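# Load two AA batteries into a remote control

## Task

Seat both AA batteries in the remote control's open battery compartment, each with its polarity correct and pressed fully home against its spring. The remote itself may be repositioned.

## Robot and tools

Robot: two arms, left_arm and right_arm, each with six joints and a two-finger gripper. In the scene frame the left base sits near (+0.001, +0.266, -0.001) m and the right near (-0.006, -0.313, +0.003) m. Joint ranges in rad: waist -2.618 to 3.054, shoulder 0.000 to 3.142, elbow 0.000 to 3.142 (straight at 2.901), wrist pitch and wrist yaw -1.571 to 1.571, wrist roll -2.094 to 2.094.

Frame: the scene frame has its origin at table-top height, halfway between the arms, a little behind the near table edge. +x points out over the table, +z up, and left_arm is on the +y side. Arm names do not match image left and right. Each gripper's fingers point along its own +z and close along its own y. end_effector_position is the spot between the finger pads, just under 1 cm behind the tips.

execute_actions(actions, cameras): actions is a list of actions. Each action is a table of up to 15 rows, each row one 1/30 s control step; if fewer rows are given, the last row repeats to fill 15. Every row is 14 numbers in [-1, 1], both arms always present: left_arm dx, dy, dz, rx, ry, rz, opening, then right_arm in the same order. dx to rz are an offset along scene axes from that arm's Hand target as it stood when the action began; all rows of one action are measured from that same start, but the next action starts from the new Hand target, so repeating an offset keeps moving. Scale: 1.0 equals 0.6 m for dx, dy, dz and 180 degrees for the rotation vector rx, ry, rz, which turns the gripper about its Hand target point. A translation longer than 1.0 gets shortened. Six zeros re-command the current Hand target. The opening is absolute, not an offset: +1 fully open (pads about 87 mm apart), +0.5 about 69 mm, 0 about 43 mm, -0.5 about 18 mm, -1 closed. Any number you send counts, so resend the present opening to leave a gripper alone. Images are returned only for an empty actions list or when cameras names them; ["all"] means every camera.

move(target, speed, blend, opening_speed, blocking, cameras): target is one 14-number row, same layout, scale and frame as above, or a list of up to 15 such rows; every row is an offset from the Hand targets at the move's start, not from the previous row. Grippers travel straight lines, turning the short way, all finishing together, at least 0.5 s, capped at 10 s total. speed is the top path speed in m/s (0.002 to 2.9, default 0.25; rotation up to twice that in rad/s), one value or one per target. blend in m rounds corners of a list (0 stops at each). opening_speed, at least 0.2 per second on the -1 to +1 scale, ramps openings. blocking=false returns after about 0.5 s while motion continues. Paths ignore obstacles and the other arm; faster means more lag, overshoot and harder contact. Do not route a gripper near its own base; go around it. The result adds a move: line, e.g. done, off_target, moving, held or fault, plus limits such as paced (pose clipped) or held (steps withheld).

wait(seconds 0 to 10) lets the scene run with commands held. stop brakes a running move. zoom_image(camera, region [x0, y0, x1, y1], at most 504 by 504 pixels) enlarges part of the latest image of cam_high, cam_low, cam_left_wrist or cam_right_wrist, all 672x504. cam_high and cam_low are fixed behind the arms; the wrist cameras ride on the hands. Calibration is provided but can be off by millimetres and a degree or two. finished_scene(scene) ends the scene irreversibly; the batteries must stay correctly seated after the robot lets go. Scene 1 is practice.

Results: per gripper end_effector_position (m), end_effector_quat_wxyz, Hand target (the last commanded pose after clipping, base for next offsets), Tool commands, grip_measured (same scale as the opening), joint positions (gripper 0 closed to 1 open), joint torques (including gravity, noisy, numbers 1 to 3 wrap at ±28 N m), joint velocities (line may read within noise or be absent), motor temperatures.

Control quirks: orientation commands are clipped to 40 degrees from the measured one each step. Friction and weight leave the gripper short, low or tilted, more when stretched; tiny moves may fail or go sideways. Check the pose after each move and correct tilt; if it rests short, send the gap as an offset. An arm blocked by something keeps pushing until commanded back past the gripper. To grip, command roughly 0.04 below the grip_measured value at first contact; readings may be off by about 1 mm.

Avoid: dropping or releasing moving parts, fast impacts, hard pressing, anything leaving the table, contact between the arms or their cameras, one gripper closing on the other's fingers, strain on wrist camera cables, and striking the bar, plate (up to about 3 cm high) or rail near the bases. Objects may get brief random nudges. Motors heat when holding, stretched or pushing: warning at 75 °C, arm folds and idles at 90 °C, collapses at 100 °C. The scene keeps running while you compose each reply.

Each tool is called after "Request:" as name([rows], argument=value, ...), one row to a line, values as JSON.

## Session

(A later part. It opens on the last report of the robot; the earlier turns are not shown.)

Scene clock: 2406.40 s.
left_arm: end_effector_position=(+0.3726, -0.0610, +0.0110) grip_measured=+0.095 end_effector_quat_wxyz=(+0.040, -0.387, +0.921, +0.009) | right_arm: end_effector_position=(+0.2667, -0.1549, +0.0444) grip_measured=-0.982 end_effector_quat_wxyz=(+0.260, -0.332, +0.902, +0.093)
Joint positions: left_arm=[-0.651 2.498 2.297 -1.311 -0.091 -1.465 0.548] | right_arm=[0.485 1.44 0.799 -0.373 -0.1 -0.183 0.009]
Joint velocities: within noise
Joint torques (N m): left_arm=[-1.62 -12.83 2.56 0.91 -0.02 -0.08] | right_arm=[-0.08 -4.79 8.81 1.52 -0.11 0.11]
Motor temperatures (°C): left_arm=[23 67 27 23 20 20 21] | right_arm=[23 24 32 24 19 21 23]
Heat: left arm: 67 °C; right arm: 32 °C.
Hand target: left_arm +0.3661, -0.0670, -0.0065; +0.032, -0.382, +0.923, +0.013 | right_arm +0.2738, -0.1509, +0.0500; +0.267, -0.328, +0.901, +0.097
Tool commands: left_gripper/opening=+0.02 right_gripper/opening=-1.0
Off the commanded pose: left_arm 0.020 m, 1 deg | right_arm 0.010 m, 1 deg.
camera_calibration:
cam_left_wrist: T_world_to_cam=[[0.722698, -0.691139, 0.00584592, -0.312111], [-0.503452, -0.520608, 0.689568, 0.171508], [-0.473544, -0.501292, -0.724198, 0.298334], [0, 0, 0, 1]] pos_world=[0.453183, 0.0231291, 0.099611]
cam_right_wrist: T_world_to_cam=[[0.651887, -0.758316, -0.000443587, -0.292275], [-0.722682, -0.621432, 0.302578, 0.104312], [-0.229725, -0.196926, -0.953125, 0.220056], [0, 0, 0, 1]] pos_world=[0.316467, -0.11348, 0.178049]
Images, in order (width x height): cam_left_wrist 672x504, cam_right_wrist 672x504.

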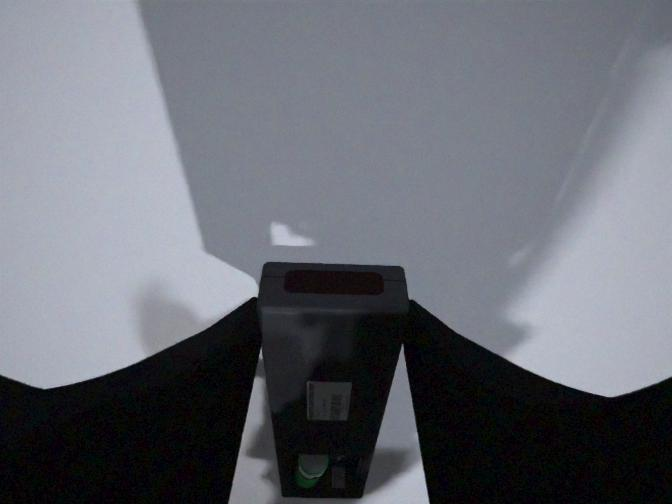

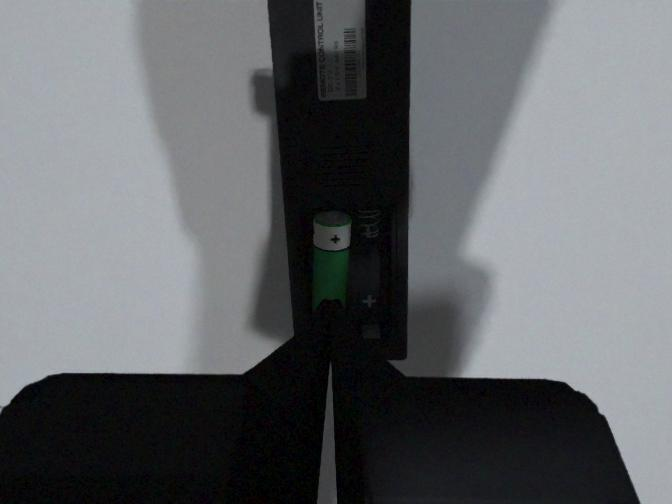

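Request:
move(target=[0,0,0.0133,0,0,0,0.02,0.0423,0.035,0.003,0,0,0,-1], speed=0.06, cameras=["cam_right_wrist","cam_left_wrist"])

Scene clock: 2439.17 s.
left_arm: end_effector_position=(+0.3726, -0.0610, +0.0110) grip_measured=+0.095 end_effector_quat_wxyz=(+0.040, -0.387, +0.921, +0.009) | right_arm: end_effector_position=(+0.2742, -0.1508, +0.0439) grip_measured=-0.982 end_effector_quat_wxyz=(+0.257, -0.331, +0.903, +0.092)
Joint positions: left_arm=[-0.651 2.498 2.297 -1.311 -0.091 -1.465 0.548] | right_arm=[0.485 1.481 0.836 -0.377 -0.1 -0.182 0.009]
Joint torques (N m): left_arm=[-1.62 -13.03 3.77 0.74 -0.02 -0.07] | right_arm=[0.23 -6.49 6.27 1.52 -0.05 0.06]
Motor temperatures (°C): left_arm=[23 67 27 23 20 20 21] | right_arm=[23 24 34 25 19 21 23]
Heat: left arm: 67 °C; right arm: 34 °C.
Hand target: left_arm +0.3659, -0.0668, -0.0021; +0.032, -0.382, +0.924, +0.014 (not the last commanded pose) | right_arm +0.2740, -0.1509, +0.0443; +0.258, -0.331, +0.903, +0.093 (not the last commanded pose)
Off the commanded pose: left_arm 0.013 m, 1 deg | right_arm 0.034 m, 1 deg.
move: held (right_arm; a check stopped the path), off_target (left_arm; braked when a check withheld steps of right_arm); limits=held
pose unreachable (right arm): on one or more control steps of this call, first in action 0 (counted from 0), this arm could not follow its commanded pose, so it was not sent that pose on those steps. It may still have moved: this result reports where it is.
cause: moving toward the commanded pose would bring a part of the arm too close to another arm (this arm's wrist camera and the left arm's wrist (the part past joint 4), along the way the arms are being sent, or toward where that arm still pushes).
camera_calibration:
cam_left_wrist: T_world_to_cam=[[0.722698, -0.691139, 0.00584592, -0.312111], [-0.503452, -0.520608, 0.689568, 0.171508], [-0.473544, -0.501292, -0.724198, 0.298334], [0, 0, 0, 1]] pos_world=[0.453183, 0.0231291, 0.099611]
cam_right_wrist: T_world_to_cam=[[0.65119, -0.75891, -0.00272495, -0.29378], [-0.721079, -0.61984, 0.309587, 0.111912], [-0.236637, -0.199635, -0.950867, 0.223482], [0, 0, 0, 1]] pos_world=[0.324888, -0.10897, 0.177055]
Images, in order (width x height): cam_left_wrist 672x504, cam_right_wrist 672x504.

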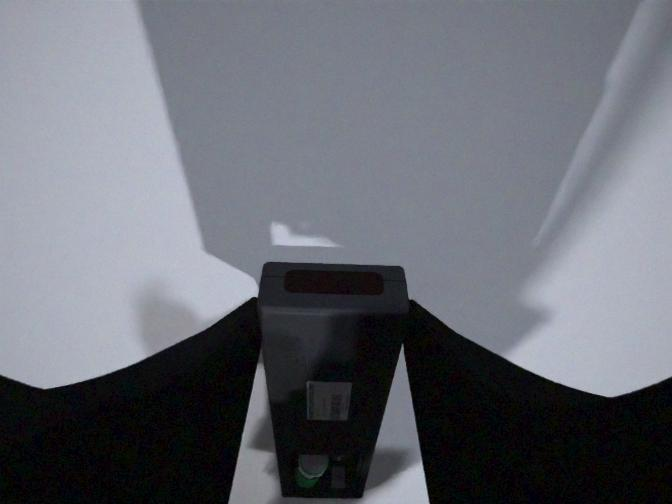

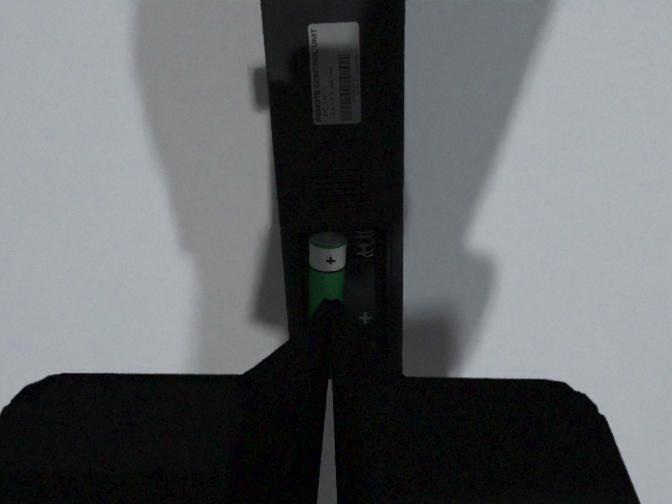

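Request:
move(target=[0,0,0.005,0,0,0,0.02,0,0,0.025,0.0525,-0.0648,0,-1], speed=0.1)

Request:
move(target=[0,0,0,0,0,0,0.02,0.0359,0.0297,0,0,0,0,-1], speed=0.06, cameras=["cam_right_wrist","cam_left_wrist"])

Scene clock: 2455.63 s.
left_arm: end_effector_position=(+0.3726, -0.0610, +0.0110) grip_measured=+0.095 end_effector_quat_wxyz=(+0.040, -0.387, +0.921, +0.009) | right_arm: end_effector_position=(+0.2681, -0.1547, +0.0495) grip_measured=-0.982 end_effector_quat_wxyz=(+0.351, -0.320, +0.871, +0.123)
Joint positions: left_arm=[-0.651 2.498 2.297 -1.311 -0.091 -1.465 0.548] | right_arm=[0.457 1.295 0.605 -0.127 -0.148 -0.182 0.009]
Joint torques (N m): left_arm=[-1.59 -13.05 4.75 0.63 -0.03 -0.07] | right_arm=[-0.36 -6.74 5.91 2.21 -0.21 0.1]
Motor temperatures (°C): left_arm=[23 68 27 23 20 20 21] | right_arm=[23 25 34 25 19 21 23]
Heat: left arm: 68 °C; right arm: 34 °C.
Hand target: left_arm +0.3659, -0.0668, +0.0009; +0.032, -0.382, +0.924, +0.014 | right_arm +0.2739, -0.1508, +0.0592; +0.374, -0.317, +0.861, +0.133
Off the commanded pose: left_arm 0.013 m, 1 deg | right_arm 0.012 m, 3 deg.
move: off_target (left_arm, right_arm)

Scene clock: 2456.53 s.
left_arm: end_effector_position=(+0.3726, -0.0610, +0.0110) grip_measured=+0.095 end_effector_quat_wxyz=(+0.040, -0.387, +0.921, +0.009) | right_arm: end_effector_position=(+0.2814, -0.1435, +0.0473) grip_measured=-0.982 end_effector_quat_wxyz=(+0.350, -0.321, +0.871, +0.126)
Joint positions: left_arm=[-0.651 2.498 2.297 -1.311 -0.091 -1.465 0.548] | right_arm=[0.468 1.376 0.654 -0.093 -0.148 -0.172 0.009]
Joint torques (N m): left_arm=[-1.58 -13.05 4.75 0.62 -0.02 -0.08] | right_arm=[0.98 -4.12 9.11 2.22 -0.05 0.17]
Motor temperatures (°C): left_arm=[23 68 27 23 20 20 21] | right_arm=[23 25 34 25 19 21 23]
Heat: left arm: 68 °C; right arm: 34 °C.
Hand target: left_arm +0.3659, -0.0668, +0.0009; +0.032, -0.382, +0.924, +0.014 | right_arm +0.2955, -0.1330, +0.0592; +0.374, -0.317, +0.861, +0.132
Off the commanded pose: left_arm 0.013 m, 1 deg | right_arm 0.021 m, 3 deg.
move: off_target (left_arm, right_arm)
camera_calibration:
cam_left_wrist: T_world_to_cam=[[0.722698, -0.691139, 0.00584592, -0.312111], [-0.503452, -0.520608, 0.689568, 0.171508], [-0.473544, -0.501292, -0.724198, 0.298334], [0, 0, 0, 1]] pos_world=[0.453183, 0.0231291, 0.099611]
cam_right_wrist: T_world_to_cam=[[0.653171, -0.75721, -0.000146436, -0.293489], [-0.753032, -0.649588, 0.104777, 0.13496], [-0.0794332, -0.068327, -0.994496, 0.206554], [0, 0, 0, 1]] pos_world=[0.309735, -0.120452, 0.191234]
Images, in order (width x height): cam_left_wrist 672x504, cam_right_wrist 672x504.

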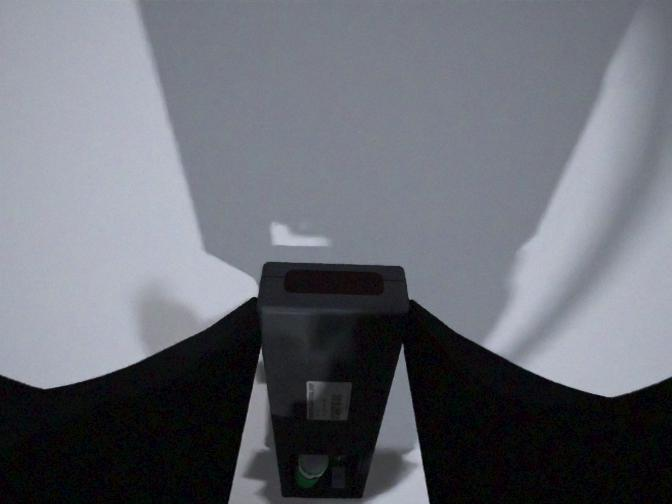

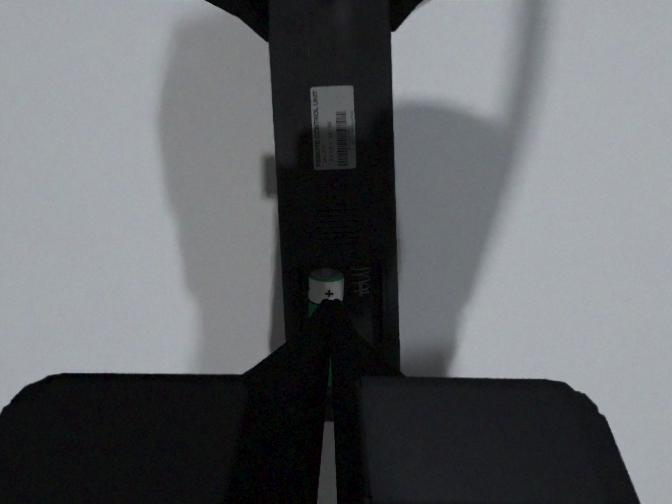

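Request:
move([
  [0,0,0,0,0,0,0.02,0,0,0.008,0.035,-0.0432,0,-1],
  [0,0,0,0,0,0,0.02,0.0167,0.0192,0.005,0.035,-0.0432,0,-1],
], speed=0.08, cameras=["cam_right_wrist","cam_left_wrist"])

Scene clock: 2482.97 s.
left_arm: end_effector_position=(+0.3726, -0.0610, +0.0110) grip_measured=+0.095 end_effector_quat_wxyz=(+0.040, -0.387, +0.921, +0.009) | right_arm: end_effector_position=(+0.2915, -0.1317, +0.0478) grip_measured=-0.982 end_effector_quat_wxyz=(+0.423, -0.309, +0.838, +0.152)
Joint positions: left_arm=[-0.651 2.498 2.297 -1.311 -0.091 -1.465 0.548] | right_arm=[0.47 1.365 0.522 0.199 -0.171 -0.146 0.009]
Joint torques (N m): left_arm=[-1.59 -13.05 4.78 0.63 -0.02 -0.08] | right_arm=[0.96 -3.96 8.96 2.44 -0.02 0.19]
Motor temperatures (°C): left_arm=[23 68 28 23 20 20 21] | right_arm=[23 24 35 27 19 21 23]
Heat: left arm: 68 °C; right arm: 35 °C.
Hand target: left_arm +0.3659, -0.0668, +0.0009; +0.032, -0.382, +0.924, +0.014 | right_arm +0.3055, -0.1215, +0.0621; +0.449, -0.304, +0.825, +0.158
Off the commanded pose: left_arm 0.013 m, 1 deg | right_arm 0.023 m, 3 deg.
move: off_target (left_arm, right_arm)
camera_calibration:
cam_left_wrist: T_world_to_cam=[[0.722698, -0.691139, 0.00584592, -0.312111], [-0.503452, -0.520608, 0.689568, 0.171508], [-0.473544, -0.501292, -0.724198, 0.298334], [0, 0, 0, 1]] pos_world=[0.453183, 0.0231291, 0.099611]
cam_right_wrist: T_world_to_cam=[[0.653681, -0.756757, 0.00450386, -0.291333], [-0.754942, -0.652504, -0.0655763, 0.158484], [0.0525641, 0.0394658, -0.997837, 0.184536], [0, 0, 0, 1]] pos_world=[0.300385, -0.124339, 0.195842]
Images, in order (width x height): cam_left_wrist 672x504, cam_right_wrist 672x504.

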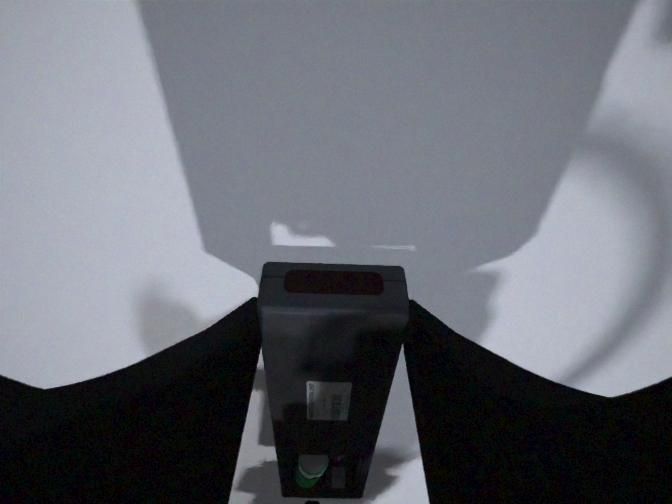

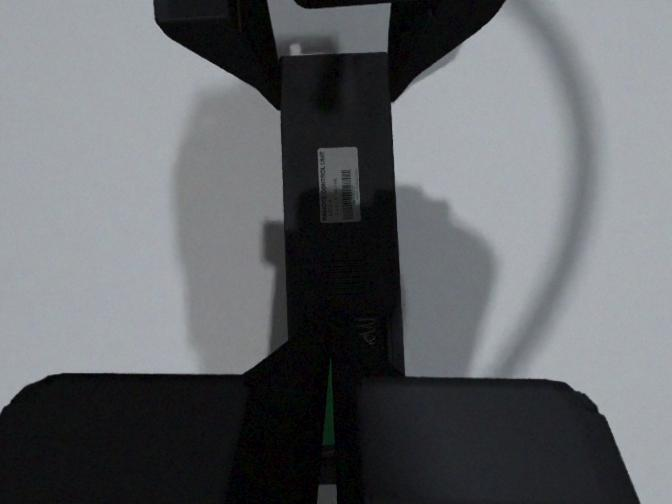

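Request:
move(target=[0,0,0,0,0,0,0.02,0.003,0.0025,-0.025,-0.014,0.0173,0,-1], speed=0.05, cameras=["cam_right_wrist","cam_left_wrist"])

Request:
zoom_image(camera="cam_left_wrist", region=[270, 424, 380, 504])

Scene clock: 2516.27 s.
left_arm: end_effector_position=(+0.3726, -0.0610, +0.0110) grip_measured=+0.095 end_effector_quat_wxyz=(+0.040, -0.387, +0.921, +0.009) | right_arm: end_effector_position=(+0.2985, -0.1261, +0.0393) grip_measured=-0.982 end_effector_quat_wxyz=(+0.408, -0.312, +0.845, +0.148)
Joint positions: left_arm=[-0.651 2.498 2.297 -1.311 -0.091 -1.465 0.548] | right_arm=[0.48 1.439 0.568 0.193 -0.161 -0.145 0.009]
Joint torques (N m): left_arm=[-1.61 -13.04 4.75 0.62 -0.03 -0.08] | right_arm=[0.99 -4.46 8.8 2.04 0.05 0.13]
Motor temperatures (°C): left_arm=[23 68 29 23 20 20 21] | right_arm=[23 23 36 28 19 21 23]
Heat: left arm: 68 °C; right arm: 36 °C.
Hand target: left_arm +0.3659, -0.0668, +0.0009; +0.032, -0.382, +0.924, +0.014 | right_arm +0.3073, -0.1200, +0.0472; +0.419, -0.309, +0.841, +0.148
Off the commanded pose: left_arm 0.013 m, 1 deg | right_arm 0.013 m, 1 deg.
move: off_target (left_arm, right_arm)
camera_calibration:
cam_left_wrist: T_world_to_cam=[[0.722698, -0.691139, 0.00584592, -0.312111], [-0.503452, -0.520608, 0.689568, 0.171508], [-0.473544, -0.501292, -0.724198, 0.298334], [0, 0, 0, 1]] pos_world=[0.453183, 0.0231291, 0.099611]
cam_right_wrist: T_world_to_cam=[[0.654866, -0.75574, 0.002626, -0.291872], [-0.755332, -0.654619, -0.0307671, 0.165412], [0.024971, 0.0181648, -0.999523, 0.18112], [0, 0, 0, 1]] pos_world=[0.311555, -0.115587, 0.186889]
Images, in order (width x height): cam_left_wrist 672x504, cam_right_wrist 672x504.

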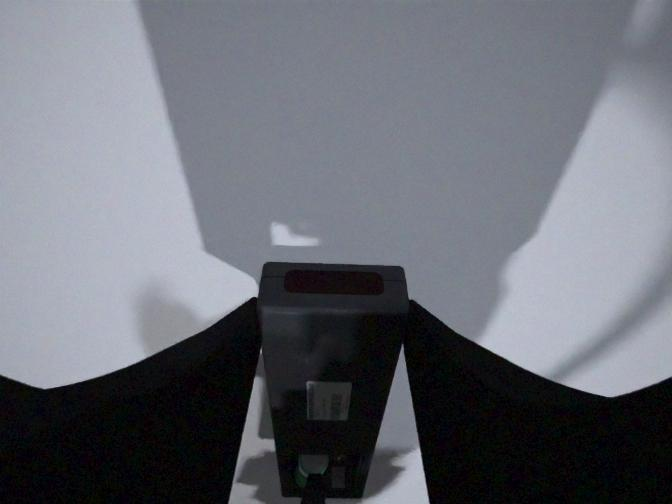

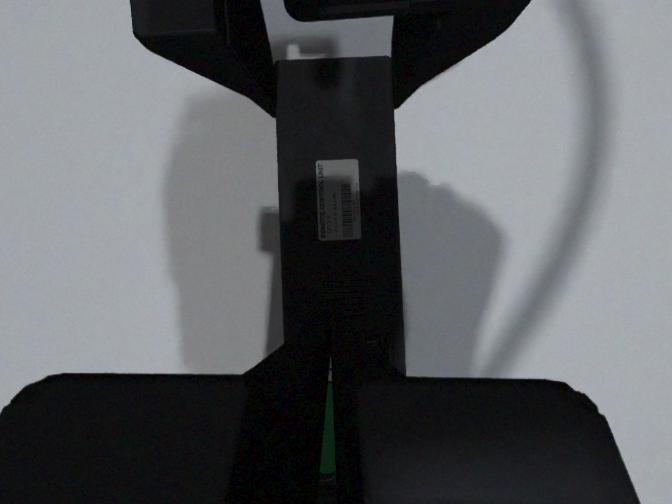

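Scaled by 4.582.

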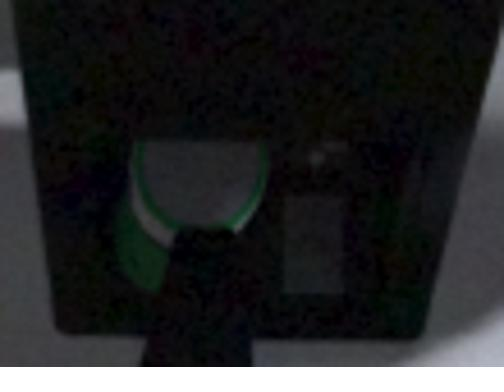

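Request:
move(target=[0,0,0,0,0,0,0.02,0,0,-0.02,0,0,0,-1], speed=0.04, cameras=["cam_right_wrist","cam_left_wrist"])

Request:
zoom_image(camera="cam_left_wrist", region=[270, 424, 380, 504])

Scene clock: 2533.57 s.
left_arm: end_effector_position=(+0.3726, -0.0610, +0.0110) grip_measured=+0.095 end_effector_quat_wxyz=(+0.040, -0.387, +0.921, +0.009) | right_arm: end_effector_position=(+0.3010, -0.1249, +0.0318) grip_measured=-0.982 end_effector_quat_wxyz=(+0.405, -0.312, +0.846, +0.147)
Joint positions: left_arm=[-0.651 2.498 2.297 -1.311 -0.091 -1.465 0.548] | right_arm=[0.48 1.476 0.568 0.223 -0.161 -0.145 0.009]
Joint torques (N m): left_arm=[-1.59 -13.04 4.77 0.63 -0.02 -0.07] | right_arm=[0.94 -4.62 6.38 2.4 0.03 0.12]
Motor temperatures (°C): left_arm=[23 68 29 23 20 20 21] | right_arm=[23 23 35 28 19 21 23]
Heat: left arm: 68 °C; right arm: 35 °C.
Hand target: left_arm +0.3659, -0.0668, +0.0009; +0.032, -0.382, +0.924, +0.014 | right_arm +0.3073, -0.1200, +0.0352; +0.419, -0.309, +0.841, +0.148
Off the commanded pose: left_arm 0.013 m, 1 deg | right_arm 0.009 m, 2 deg.
move: off_target (left_arm)
camera_calibration:
cam_left_wrist: T_world_to_cam=[[0.722698, -0.691139, 0.00584592, -0.312111], [-0.503452, -0.520608, 0.689568, 0.171508], [-0.473544, -0.501292, -0.724198, 0.298334], [0, 0, 0, 1]] pos_world=[0.453183, 0.0231291, 0.099611]
cam_right_wrist: T_world_to_cam=[[0.654653, -0.755928, 0.00132278, -0.292452], [-0.755689, -0.654488, -0.0240793, 0.16773], [0.019068, 0.014764, -0.999709, 0.174924], [0, 0, 0, 1]] pos_world=[0.314871, -0.113878, 0.179299]
Images, in order (width x height): cam_left_wrist 672x504, cam_right_wrist 672x504.

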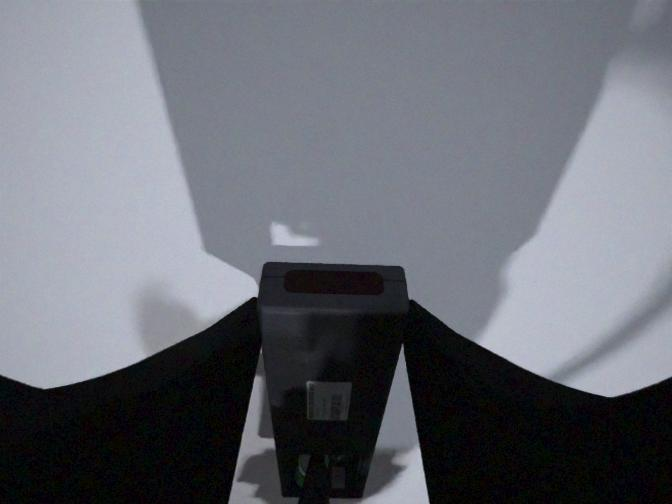

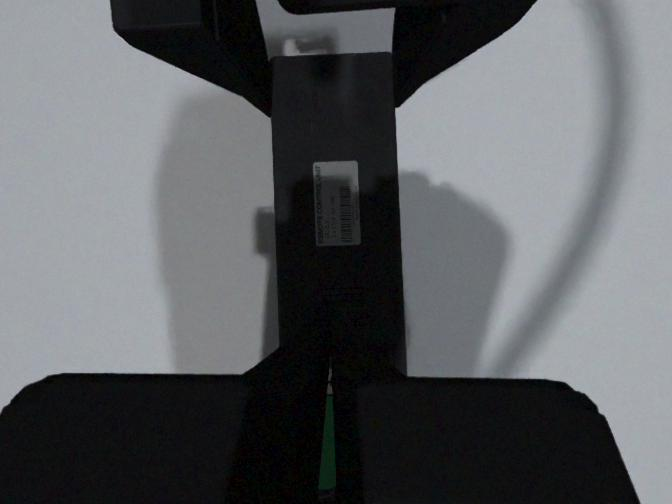

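Scaled by 4.582.

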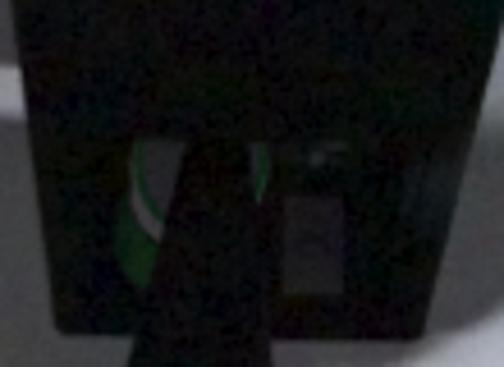

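Request:
move(target=[0.0265,0.0225,0,0,0,0,0.02,-0.0401,-0.03,-0.01,0,0,0,-1], speed=0.04, cameras=["cam_right_wrist","cam_left_wrist"])

Request:
zoom_image(camera="cam_left_wrist", region=[270, 424, 380, 504])

Scene clock: 2545.57 s.
left_arm: end_effector_position=(+0.3746, -0.0613, +0.0118) grip_measured=+0.095 end_effector_quat_wxyz=(+0.029, -0.379, +0.925, +0.002) | right_arm: end_effector_position=(+0.2886, -0.1338, +0.0314) grip_measured=-0.982 end_effector_quat_wxyz=(+0.424, -0.308, +0.838, +0.148)
Joint positions: left_arm=[-0.64 2.512 2.323 -1.321 -0.064 -1.435 0.548] | right_arm=[0.473 1.405 0.471 0.29 -0.161 -0.145 0.009]
Joint torques (N m): left_arm=[1.44 -12.11 6.6 0.54 -0.29 0.03] | right_arm=[-0.32 -6.76 4.53 1.85 -0.1 0.02]
Motor temperatures (°C): left_arm=[23 68 29 23 20 20 21] | right_arm=[23 23 34 29 19 21 23]
Heat: left arm: 68 °C; right arm: 34 °C.
Hand target: left_arm +0.3819, -0.0533, +0.0008; +0.032, -0.382, +0.923, +0.014 | right_arm +0.2833, -0.1381, +0.0292; +0.419, -0.309, +0.841, +0.148
Off the commanded pose: left_arm 0.015 m, 1 deg | right_arm 0.007 m, 1 deg.
move: off_target (left_arm)
camera_calibration:
cam_left_wrist: T_world_to_cam=[[0.709131, -0.705019, 0.00906662, -0.309565], [-0.502838, -0.496672, 0.70744, 0.172734], [-0.494255, -0.506226, -0.706715, 0.307033], [0, 0, 0, 1]] pos_world=[0.458132, 0.0229713, 0.0975933]
cam_right_wrist: T_world_to_cam=[[0.649635, -0.760173, 0.0105073, -0.290499], [-0.758216, -0.648848, -0.0640702, 0.155401], [0.0555221, 0.0336555, -0.99789, 0.166877], [0, 0, 0, 1]] pos_world=[0.297281, -0.125614, 0.179534]
Images, in order (width x height): cam_left_wrist 672x504, cam_right_wrist 672x504.

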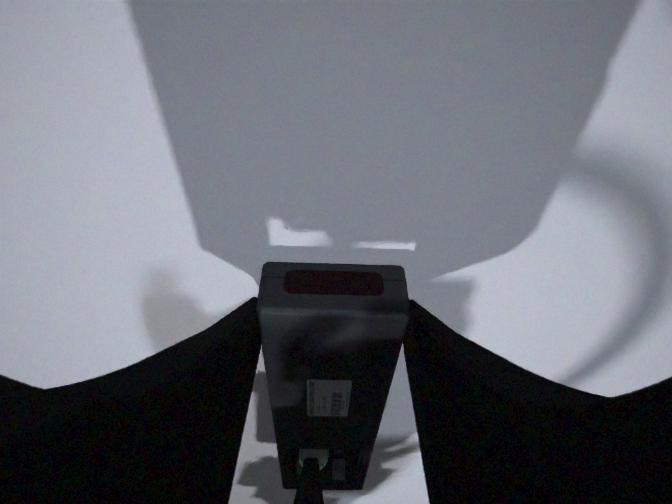

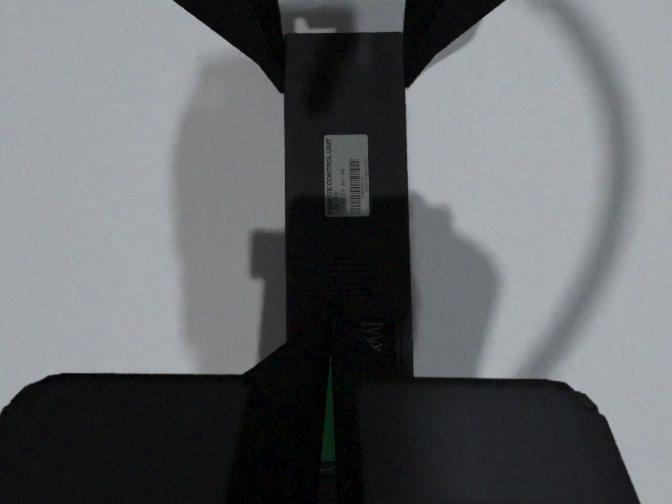

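Scaled by 4.582.

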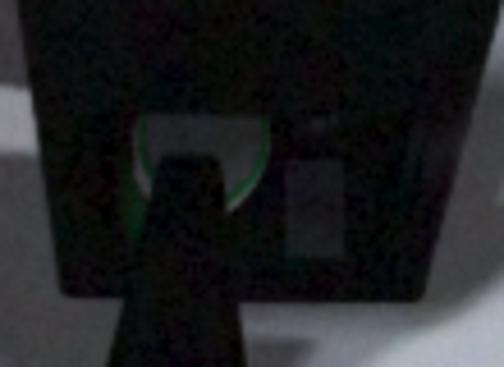

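Request:
move(target=[0,0,0,0,0,0,0.02,-0.0257,-0.0213,-0.013,0,0,0,-1], speed=0.04, cameras=["cam_right_wrist","cam_left_wrist"])

Request:
zoom_image(camera="cam_left_wrist", region=[270, 424, 380, 504])

Scene clock: 2552.40 s.
left_arm: end_effector_position=(+0.3745, -0.0614, +0.0119) grip_measured=+0.095 end_effector_quat_wxyz=(+0.029, -0.378, +0.925, +0.002) | right_arm: end_effector_position=(+0.2794, -0.1431, +0.0336) grip_measured=-0.982 end_effector_quat_wxyz=(+0.442, -0.306, +0.830, +0.151)
Joint positions: left_arm=[-0.64 2.512 2.323 -1.321 -0.064 -1.434 0.548] | right_arm=[0.454 1.333 0.393 0.335 -0.176 -0.154 0.009]
Joint torques (N m): left_arm=[1.46 -12.11 6.58 0.54 -0.3 0.02] | right_arm=[-0.42 -4.9 4.15 1.59 -0.11 -0.02]
Motor temperatures (°C): left_arm=[23 66 29 23 20 20 21] | right_arm=[23 24 34 28 19 21 23]
Heat: left arm: 66 °C; right arm: 34 °C.
Hand target: left_arm +0.3819, -0.0533, +0.0008; +0.032, -0.382, +0.923, +0.014 | right_arm +0.2679, -0.1508, +0.0215; +0.419, -0.309, +0.841, +0.148
Off the commanded pose: left_arm 0.016 m, 1 deg | right_arm 0.019 m, 3 deg.
move: off_target (left_arm, right_arm)
camera_calibration:
cam_left_wrist: T_world_to_cam=[[0.708572, -0.705579, 0.00917708, -0.309377], [-0.502904, -0.495829, 0.707984, 0.172715], [-0.494988, -0.506273, -0.706169, 0.307197], [0, 0, 0, 1]] pos_world=[0.458133, 0.0228726, 0.0974927]
cam_right_wrist: T_world_to_cam=[[0.64775, -0.761651, 0.0175457, -0.291527], [-0.756444, -0.645721, -0.1041, 0.143711], [0.0906174, 0.0541584, -0.994412, 0.162801], [0, 0, 0, 1]] pos_world=[0.282794, -0.138062, 0.181967]
Images, in order (width x height): cam_left_wrist 672x504, cam_right_wrist 672x504.

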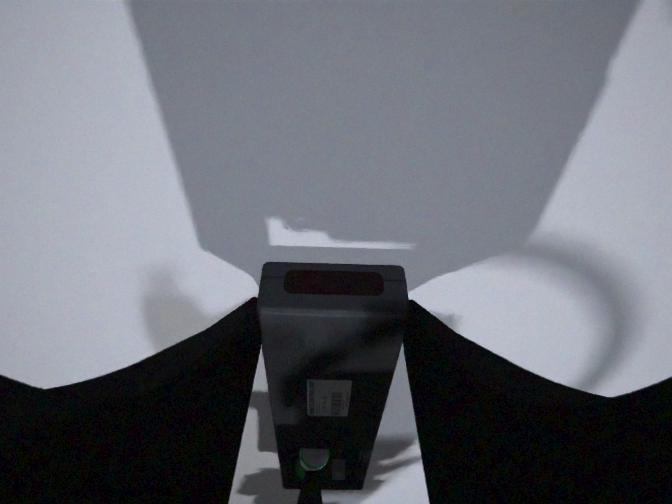

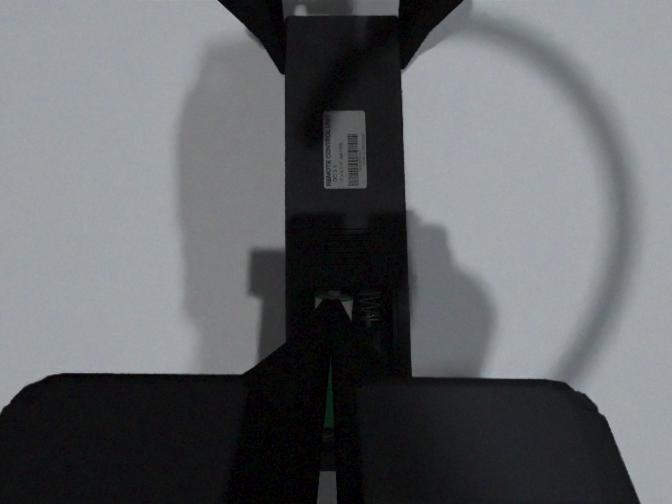

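Scaled by 4.582.

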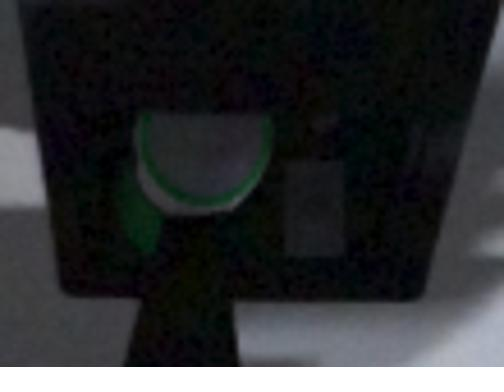

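Request:
zoom_image(camera="cam_right_wrist", region=[290, 260, 410, 380])

Scaled by 4.200.

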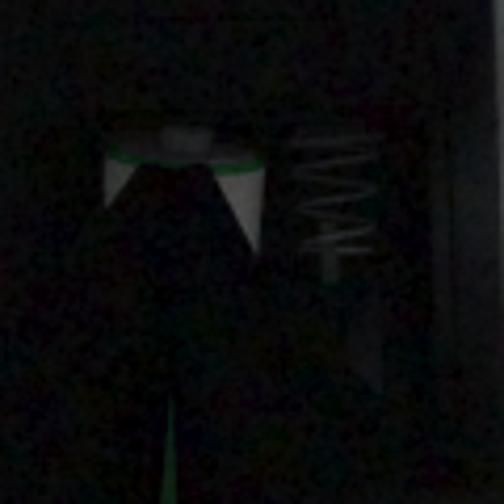

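Request:
move([
  [0,0,0,0,0,0,0.02,0.0192,0.0128,0.0558,0,0,0,-1],
  [0,0,0,0,0,0,0.02,0.0372,-0.009,0.0558,0,0,0,-1],
], speed=0.08, cameras=["cam_right_wrist","cam_left_wrist"])

Request:
zoom_image(camera="cam_right_wrist", region=[270, 240, 430, 380])

Request:
zoom_image(camera="cam_left_wrist", region=[270, 424, 380, 504])

Scene clock: 2650.73 s.
left_arm: end_effector_position=(+0.3760, -0.0597, +0.0118) grip_measured=+0.095 end_effector_quat_wxyz=(+0.029, -0.380, +0.924, +0.002) | right_arm: end_effector_position=(+0.2805, -0.1612, +0.0418) grip_measured=-0.982 end_effector_quat_wxyz=(+0.402, -0.305, +0.852, +0.142)
Joint positions: left_arm=[-0.636 2.512 2.323 -1.321 -0.064 -1.434 0.548] | right_arm=[0.386 1.294 0.488 0.102 -0.218 -0.195 0.009]
Joint torques (N m): left_arm=[1.02 -12.1 6.64 0.53 -0.3 0.03] | right_arm=[-0.21 -4.64 8.88 2 -0.24 -0.04]
Motor temperatures (°C): left_arm=[23 58 32 22 20 20 21] | right_arm=[23 24 32 27 19 21 23]
Heat: left arm: 58 °C; right arm: 32 °C.
Hand target: left_arm +0.3819, -0.0532, +0.0008; +0.032, -0.382, +0.923, +0.014 | right_arm +0.2902, -0.1563, +0.0549; +0.419, -0.309, +0.841, +0.148
Off the commanded pose: left_arm 0.014 m, 1 deg | right_arm 0.017 m, 2 deg.
move: off_target (left_arm, right_arm)
camera_calibration:
cam_left_wrist: T_world_to_cam=[[0.711774, -0.70235, 0.00905991, -0.310211], [-0.500681, -0.498267, 0.707848, 0.173359], [-0.492643, -0.508364, -0.706307, 0.307791], [0, 0, 0, 1]] pos_world=[0.459229, 0.0249718, 0.0974929]
cam_right_wrist: T_world_to_cam=[[0.640274, -0.768146, -0.000781392, -0.304325], [-0.768079, -0.640204, -0.0139499, 0.134059], [0.0102153, 0.0095319, -0.999902, 0.187401], [0, 0, 0, 1]] pos_world=[0.295905, -0.149727, 0.189015]
Images, in order (width x height): cam_left_wrist 672x504, cam_right_wrist 672x504.

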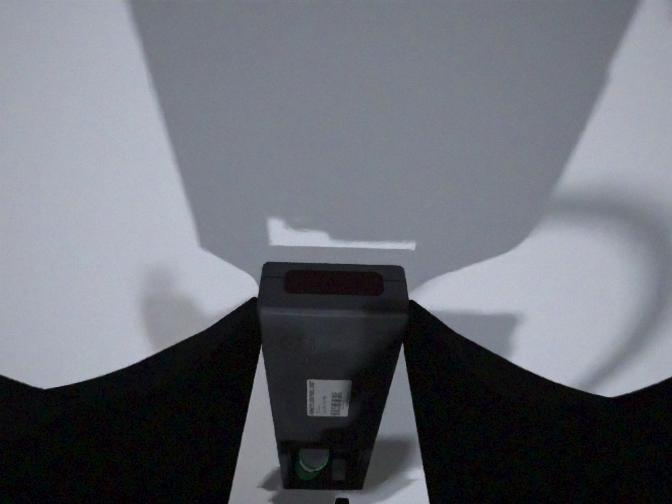

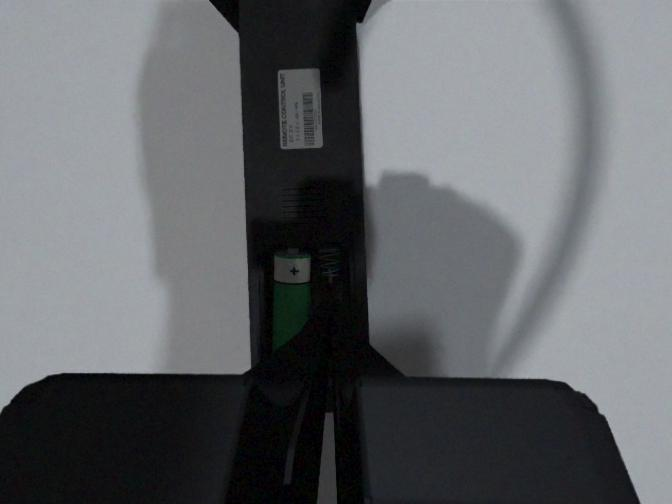

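Scaled by 3.150.

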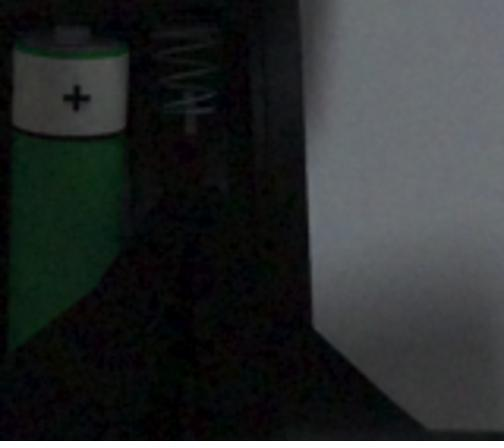

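Scaled by 4.582.

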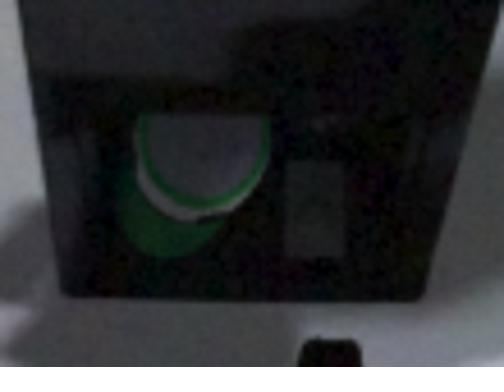

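Request:
move([
  [0,0,0,0,0,0,0.02,0.0128,0.0107,0,0,0,0,-1],
  [0,0,0,0,0,0,0.02,0.0128,0.0107,-0.03,0,0,0,-1],
], speed=0.05, cameras=["cam_right_wrist","cam_left_wrist"])

Request:
zoom_image(camera="cam_right_wrist", region=[250, 240, 410, 400])

Request:
zoom_image(camera="cam_left_wrist", region=[270, 424, 380, 504])

Scene clock: 2670.93 s.
left_arm: end_effector_position=(+0.3760, -0.0597, +0.0118) grip_measured=+0.095 end_effector_quat_wxyz=(+0.029, -0.380, +0.924, +0.002) | right_arm: end_effector_position=(+0.2954, -0.1548, +0.0364) grip_measured=-0.982 end_effector_quat_wxyz=(+0.410, -0.305, +0.847, +0.143)
Joint positions: left_arm=[-0.636 2.512 2.323 -1.321 -0.064 -1.434 0.548] | right_arm=[0.386 1.381 0.509 0.185 -0.219 -0.195 0.009]
Joint torques (N m): left_arm=[1.01 -12.05 6.64 0.54 -0.31 0.03] | right_arm=[0.98 -3.85 5.61 2.38 -0.13 0.05]
Motor temperatures (°C): left_arm=[23 58 32 22 20 20 21] | right_arm=[23 24 34 28 19 21 23]
Heat: left arm: 58 °C; right arm: 34 °C.
Hand target: left_arm +0.3819, -0.0532, +0.0008; +0.032, -0.382, +0.923, +0.014 | right_arm +0.2978, -0.1498, +0.0369; +0.419, -0.309, +0.841, +0.148
Off the commanded pose: left_arm 0.014 m, 1 deg | right_arm 0.006 m, 1 deg.
move: off_target (left_arm)
camera_calibration:
cam_left_wrist: T_world_to_cam=[[0.711774, -0.70235, 0.00905991, -0.310211], [-0.500681, -0.498267, 0.707848, 0.173359], [-0.492643, -0.508364, -0.706307, 0.307791], [0, 0, 0, 1]] pos_world=[0.459229, 0.0249718, 0.0974929]
cam_right_wrist: T_world_to_cam=[[0.640804, -0.767691, 0.00445977, -0.309234], [-0.767225, -0.640599, -0.031608, 0.149928], [0.0271221, 0.0168329, -0.99949, 0.177957], [0, 0, 0, 1]] pos_world=[0.30836, -0.144347, 0.183985]
Images, in order (width x height): cam_left_wrist 672x504, cam_right_wrist 672x504.

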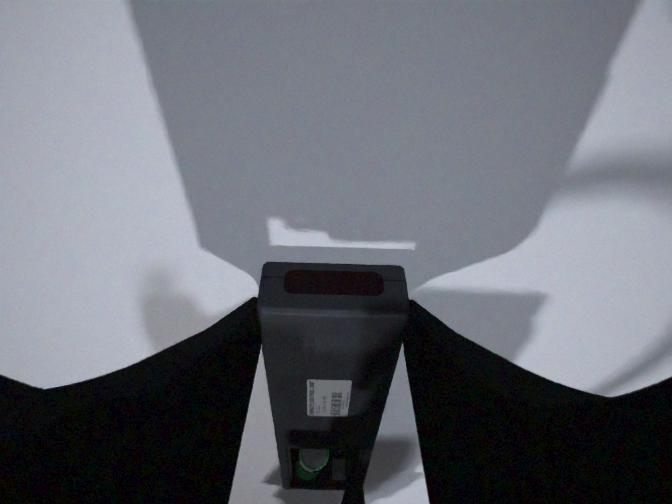

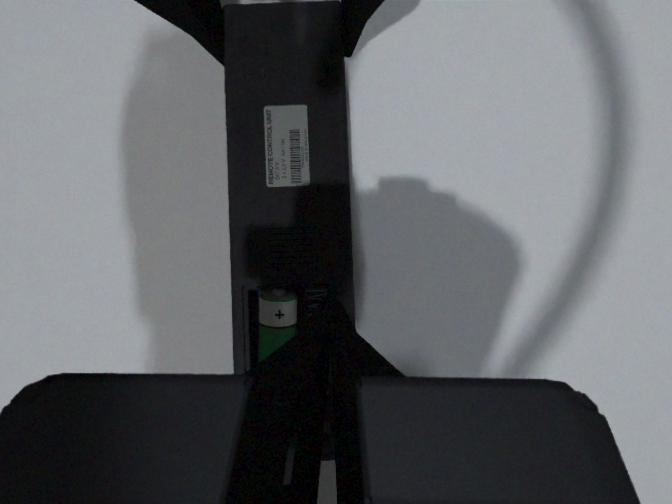

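Scaled by 3.150.

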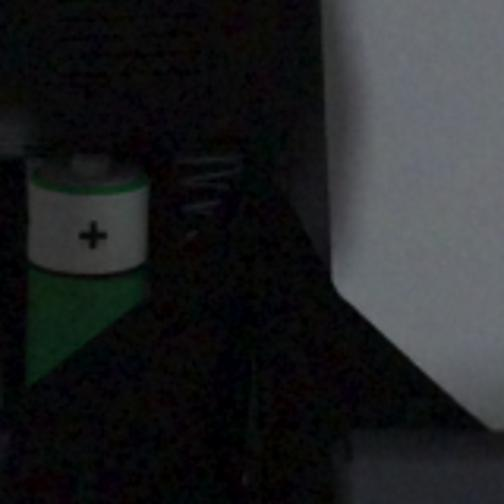

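Scaled by 4.582.

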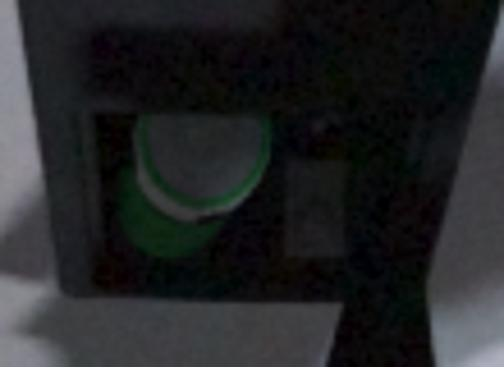

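Request:
move([
  [0,0,0,0,0,0,0.02,-0.0095,0.001,0,0,0,0,-1],
  [0,0,0,0,0,0,0.02,-0.0095,0.001,-0.025,0,0,0,-1],
], speed=0.05, cameras=["cam_right_wrist","cam_left_wrist"])

Request:
zoom_image(camera="cam_right_wrist", region=[250, 240, 410, 400])

Request:
zoom_image(camera="cam_left_wrist", region=[270, 424, 380, 504])

Scene clock: 2688.77 s.
left_arm: end_effector_position=(+0.3760, -0.0597, +0.0118) grip_measured=+0.095 end_effector_quat_wxyz=(+0.029, -0.380, +0.924, +0.002) | right_arm: end_effector_position=(+0.2880, -0.1534, +0.0199) grip_measured=-0.982 end_effector_quat_wxyz=(+0.407, -0.310, +0.847, +0.146)
Joint positions: left_arm=[-0.636 2.512 2.323 -1.321 -0.064 -1.434 0.548] | right_arm=[0.398 1.415 0.457 0.266 -0.219 -0.195 0.009]
Joint torques (N m): left_arm=[1.02 -12.08 6.61 0.54 -0.3 0.03] | right_arm=[0.92 -3.93 5.46 2.44 -0.05 0.12]
Motor temperatures (°C): left_arm=[23 58 32 22 20 20 21] | right_arm=[23 23 34 30 19 21 23]
Heat: left arm: 58 °C; right arm: 34 °C.
Hand target: left_arm +0.3819, -0.0532, +0.0008; +0.032, -0.382, +0.923, +0.014 | right_arm +0.2923, -0.1492, +0.0220; +0.420, -0.309, +0.841, +0.148
Off the commanded pose: left_arm 0.014 m, 1 deg | right_arm 0.006 m, 2 deg.
move: off_target (left_arm)
camera_calibration:
cam_left_wrist: T_world_to_cam=[[0.711774, -0.70235, 0.00905991, -0.310211], [-0.500681, -0.498267, 0.707848, 0.173359], [-0.492643, -0.508364, -0.706307, 0.307791], [0, 0, 0, 1]] pos_world=[0.459229, 0.0249718, 0.0974929]
cam_right_wrist: T_world_to_cam=[[0.650214, -0.759747, 0.00257878, -0.304754], [-0.759452, -0.650049, -0.0258585, 0.140745], [0.0213222, 0.0148551, -0.999662, 0.163025], [0, 0, 0, 1]] pos_world=[0.301568, -0.142467, 0.167395]
Images, in order (width x height): cam_left_wrist 672x504, cam_right_wrist 672x504.

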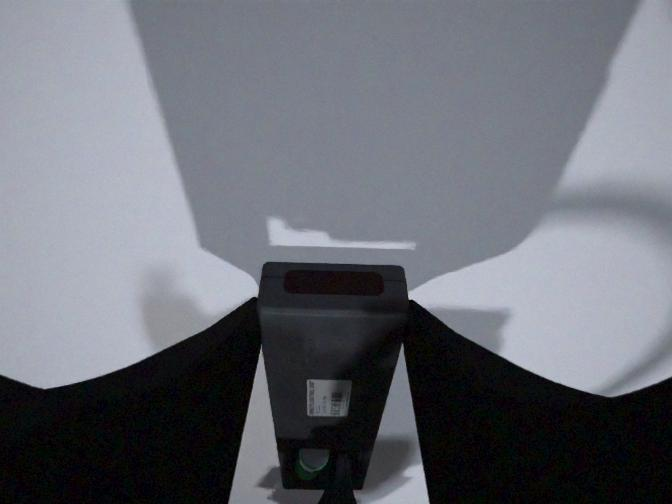

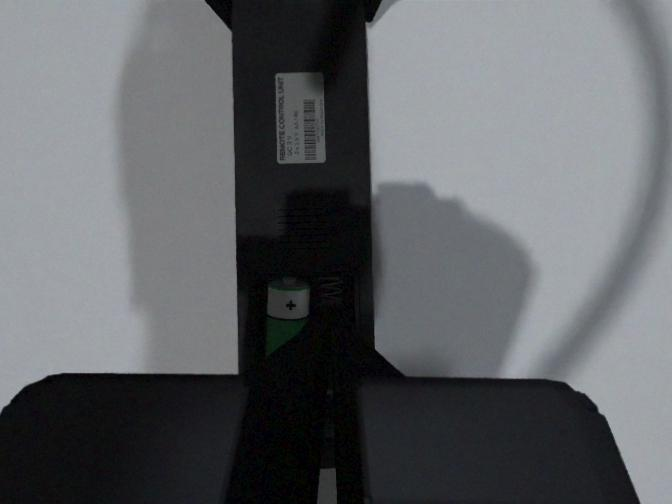

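Scaled by 3.150.

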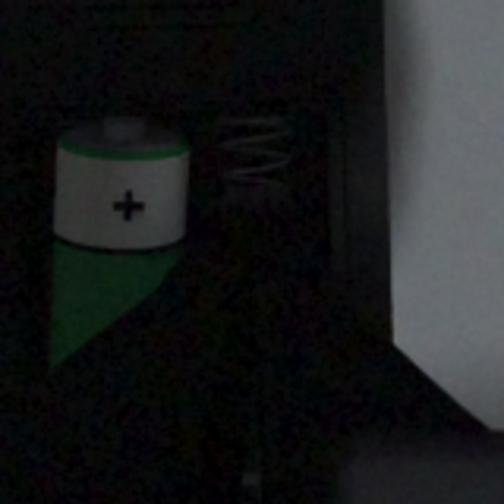

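Scaled by 4.582.

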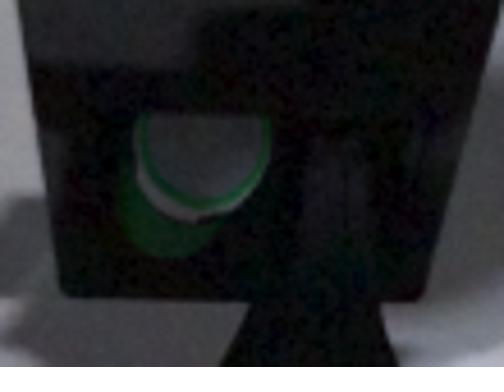

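Request:
move(target=[0,0,0,0,0,0,0.02,-0.0128,0.0154,0,0,0,0,-1], speed=0.04, cameras=["cam_right_wrist","cam_left_wrist"])

Request:
zoom_image(camera="cam_left_wrist", region=[270, 424, 380, 504])

Scene clock: 2694.23 s.
left_arm: end_effector_position=(+0.3762, -0.0578, +0.0118) grip_measured=+0.095 end_effector_quat_wxyz=(+0.029, -0.375, +0.926, +0.003) | right_arm: end_effector_position=(+0.2853, -0.1465, +0.0195) grip_measured=-0.982 end_effector_quat_wxyz=(+0.412, -0.312, +0.845, +0.137)
Joint positions: left_arm=[-0.633 2.512 2.323 -1.322 -0.064 -1.42 0.548] | right_arm=[0.444 1.415 0.448 0.287 -0.169 -0.176 0.009]
Joint torques (N m): left_arm=[0.69 -12.07 6.64 0.56 -0.31 -0.11] | right_arm=[1.46 -5.07 5.11 2.3 -0.16 0.25]
Motor temperatures (°C): left_arm=[23 58 32 22 20 20 21] | right_arm=[23 23 33 30 19 21 23]
Heat: left arm: 58 °C; right arm: 33 °C.
Hand target: left_arm +0.3818, -0.0533, +0.0008; +0.032, -0.382, +0.924, +0.014 | right_arm +0.2845, -0.1399, +0.0219; +0.419, -0.309, +0.841, +0.148
Off the commanded pose: left_arm 0.013 m, 2 deg | right_arm 0.007 m, 2 deg.
move: off_target (left_arm)
camera_calibration:
cam_left_wrist: T_world_to_cam=[[0.703989, -0.710182, 0.00632378, -0.306534], [-0.504815, -0.49411, 0.707825, 0.176212], [-0.49956, -0.501494, -0.706359, 0.311858], [0, 0, 0, 1]] pos_world=[0.460543, 0.0257686, 0.0974949]
cam_right_wrist: T_world_to_cam=[[0.646654, -0.762484, 0.0213628, -0.297557], [-0.76191, -0.647, -0.0297264, 0.144539], [0.0364876, 0.00294617, -0.99933, 0.156509], [0, 0, 0, 1]] pos_world=[0.296832, -0.133827, 0.167057]
Images, in order (width x height): cam_left_wrist 672x504, cam_right_wrist 672x504.

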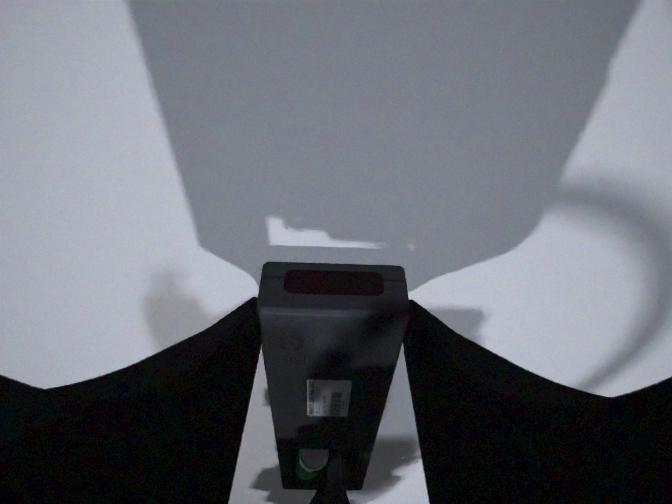

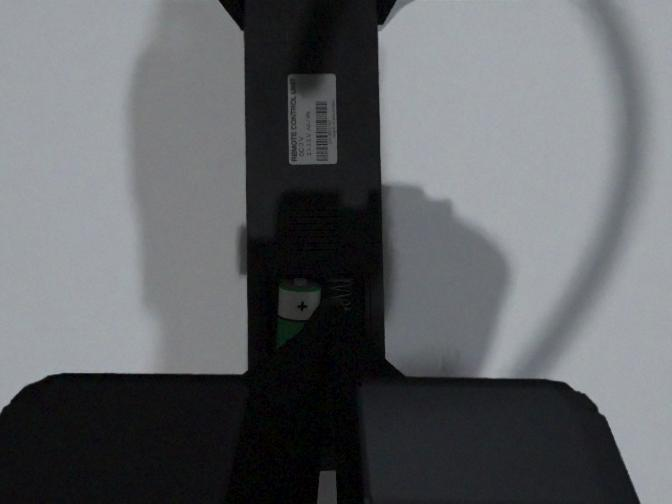

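Scaled by 4.582.

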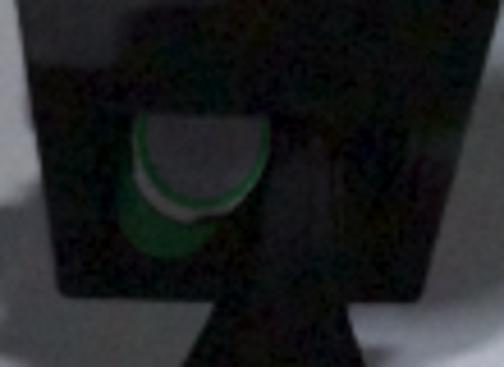

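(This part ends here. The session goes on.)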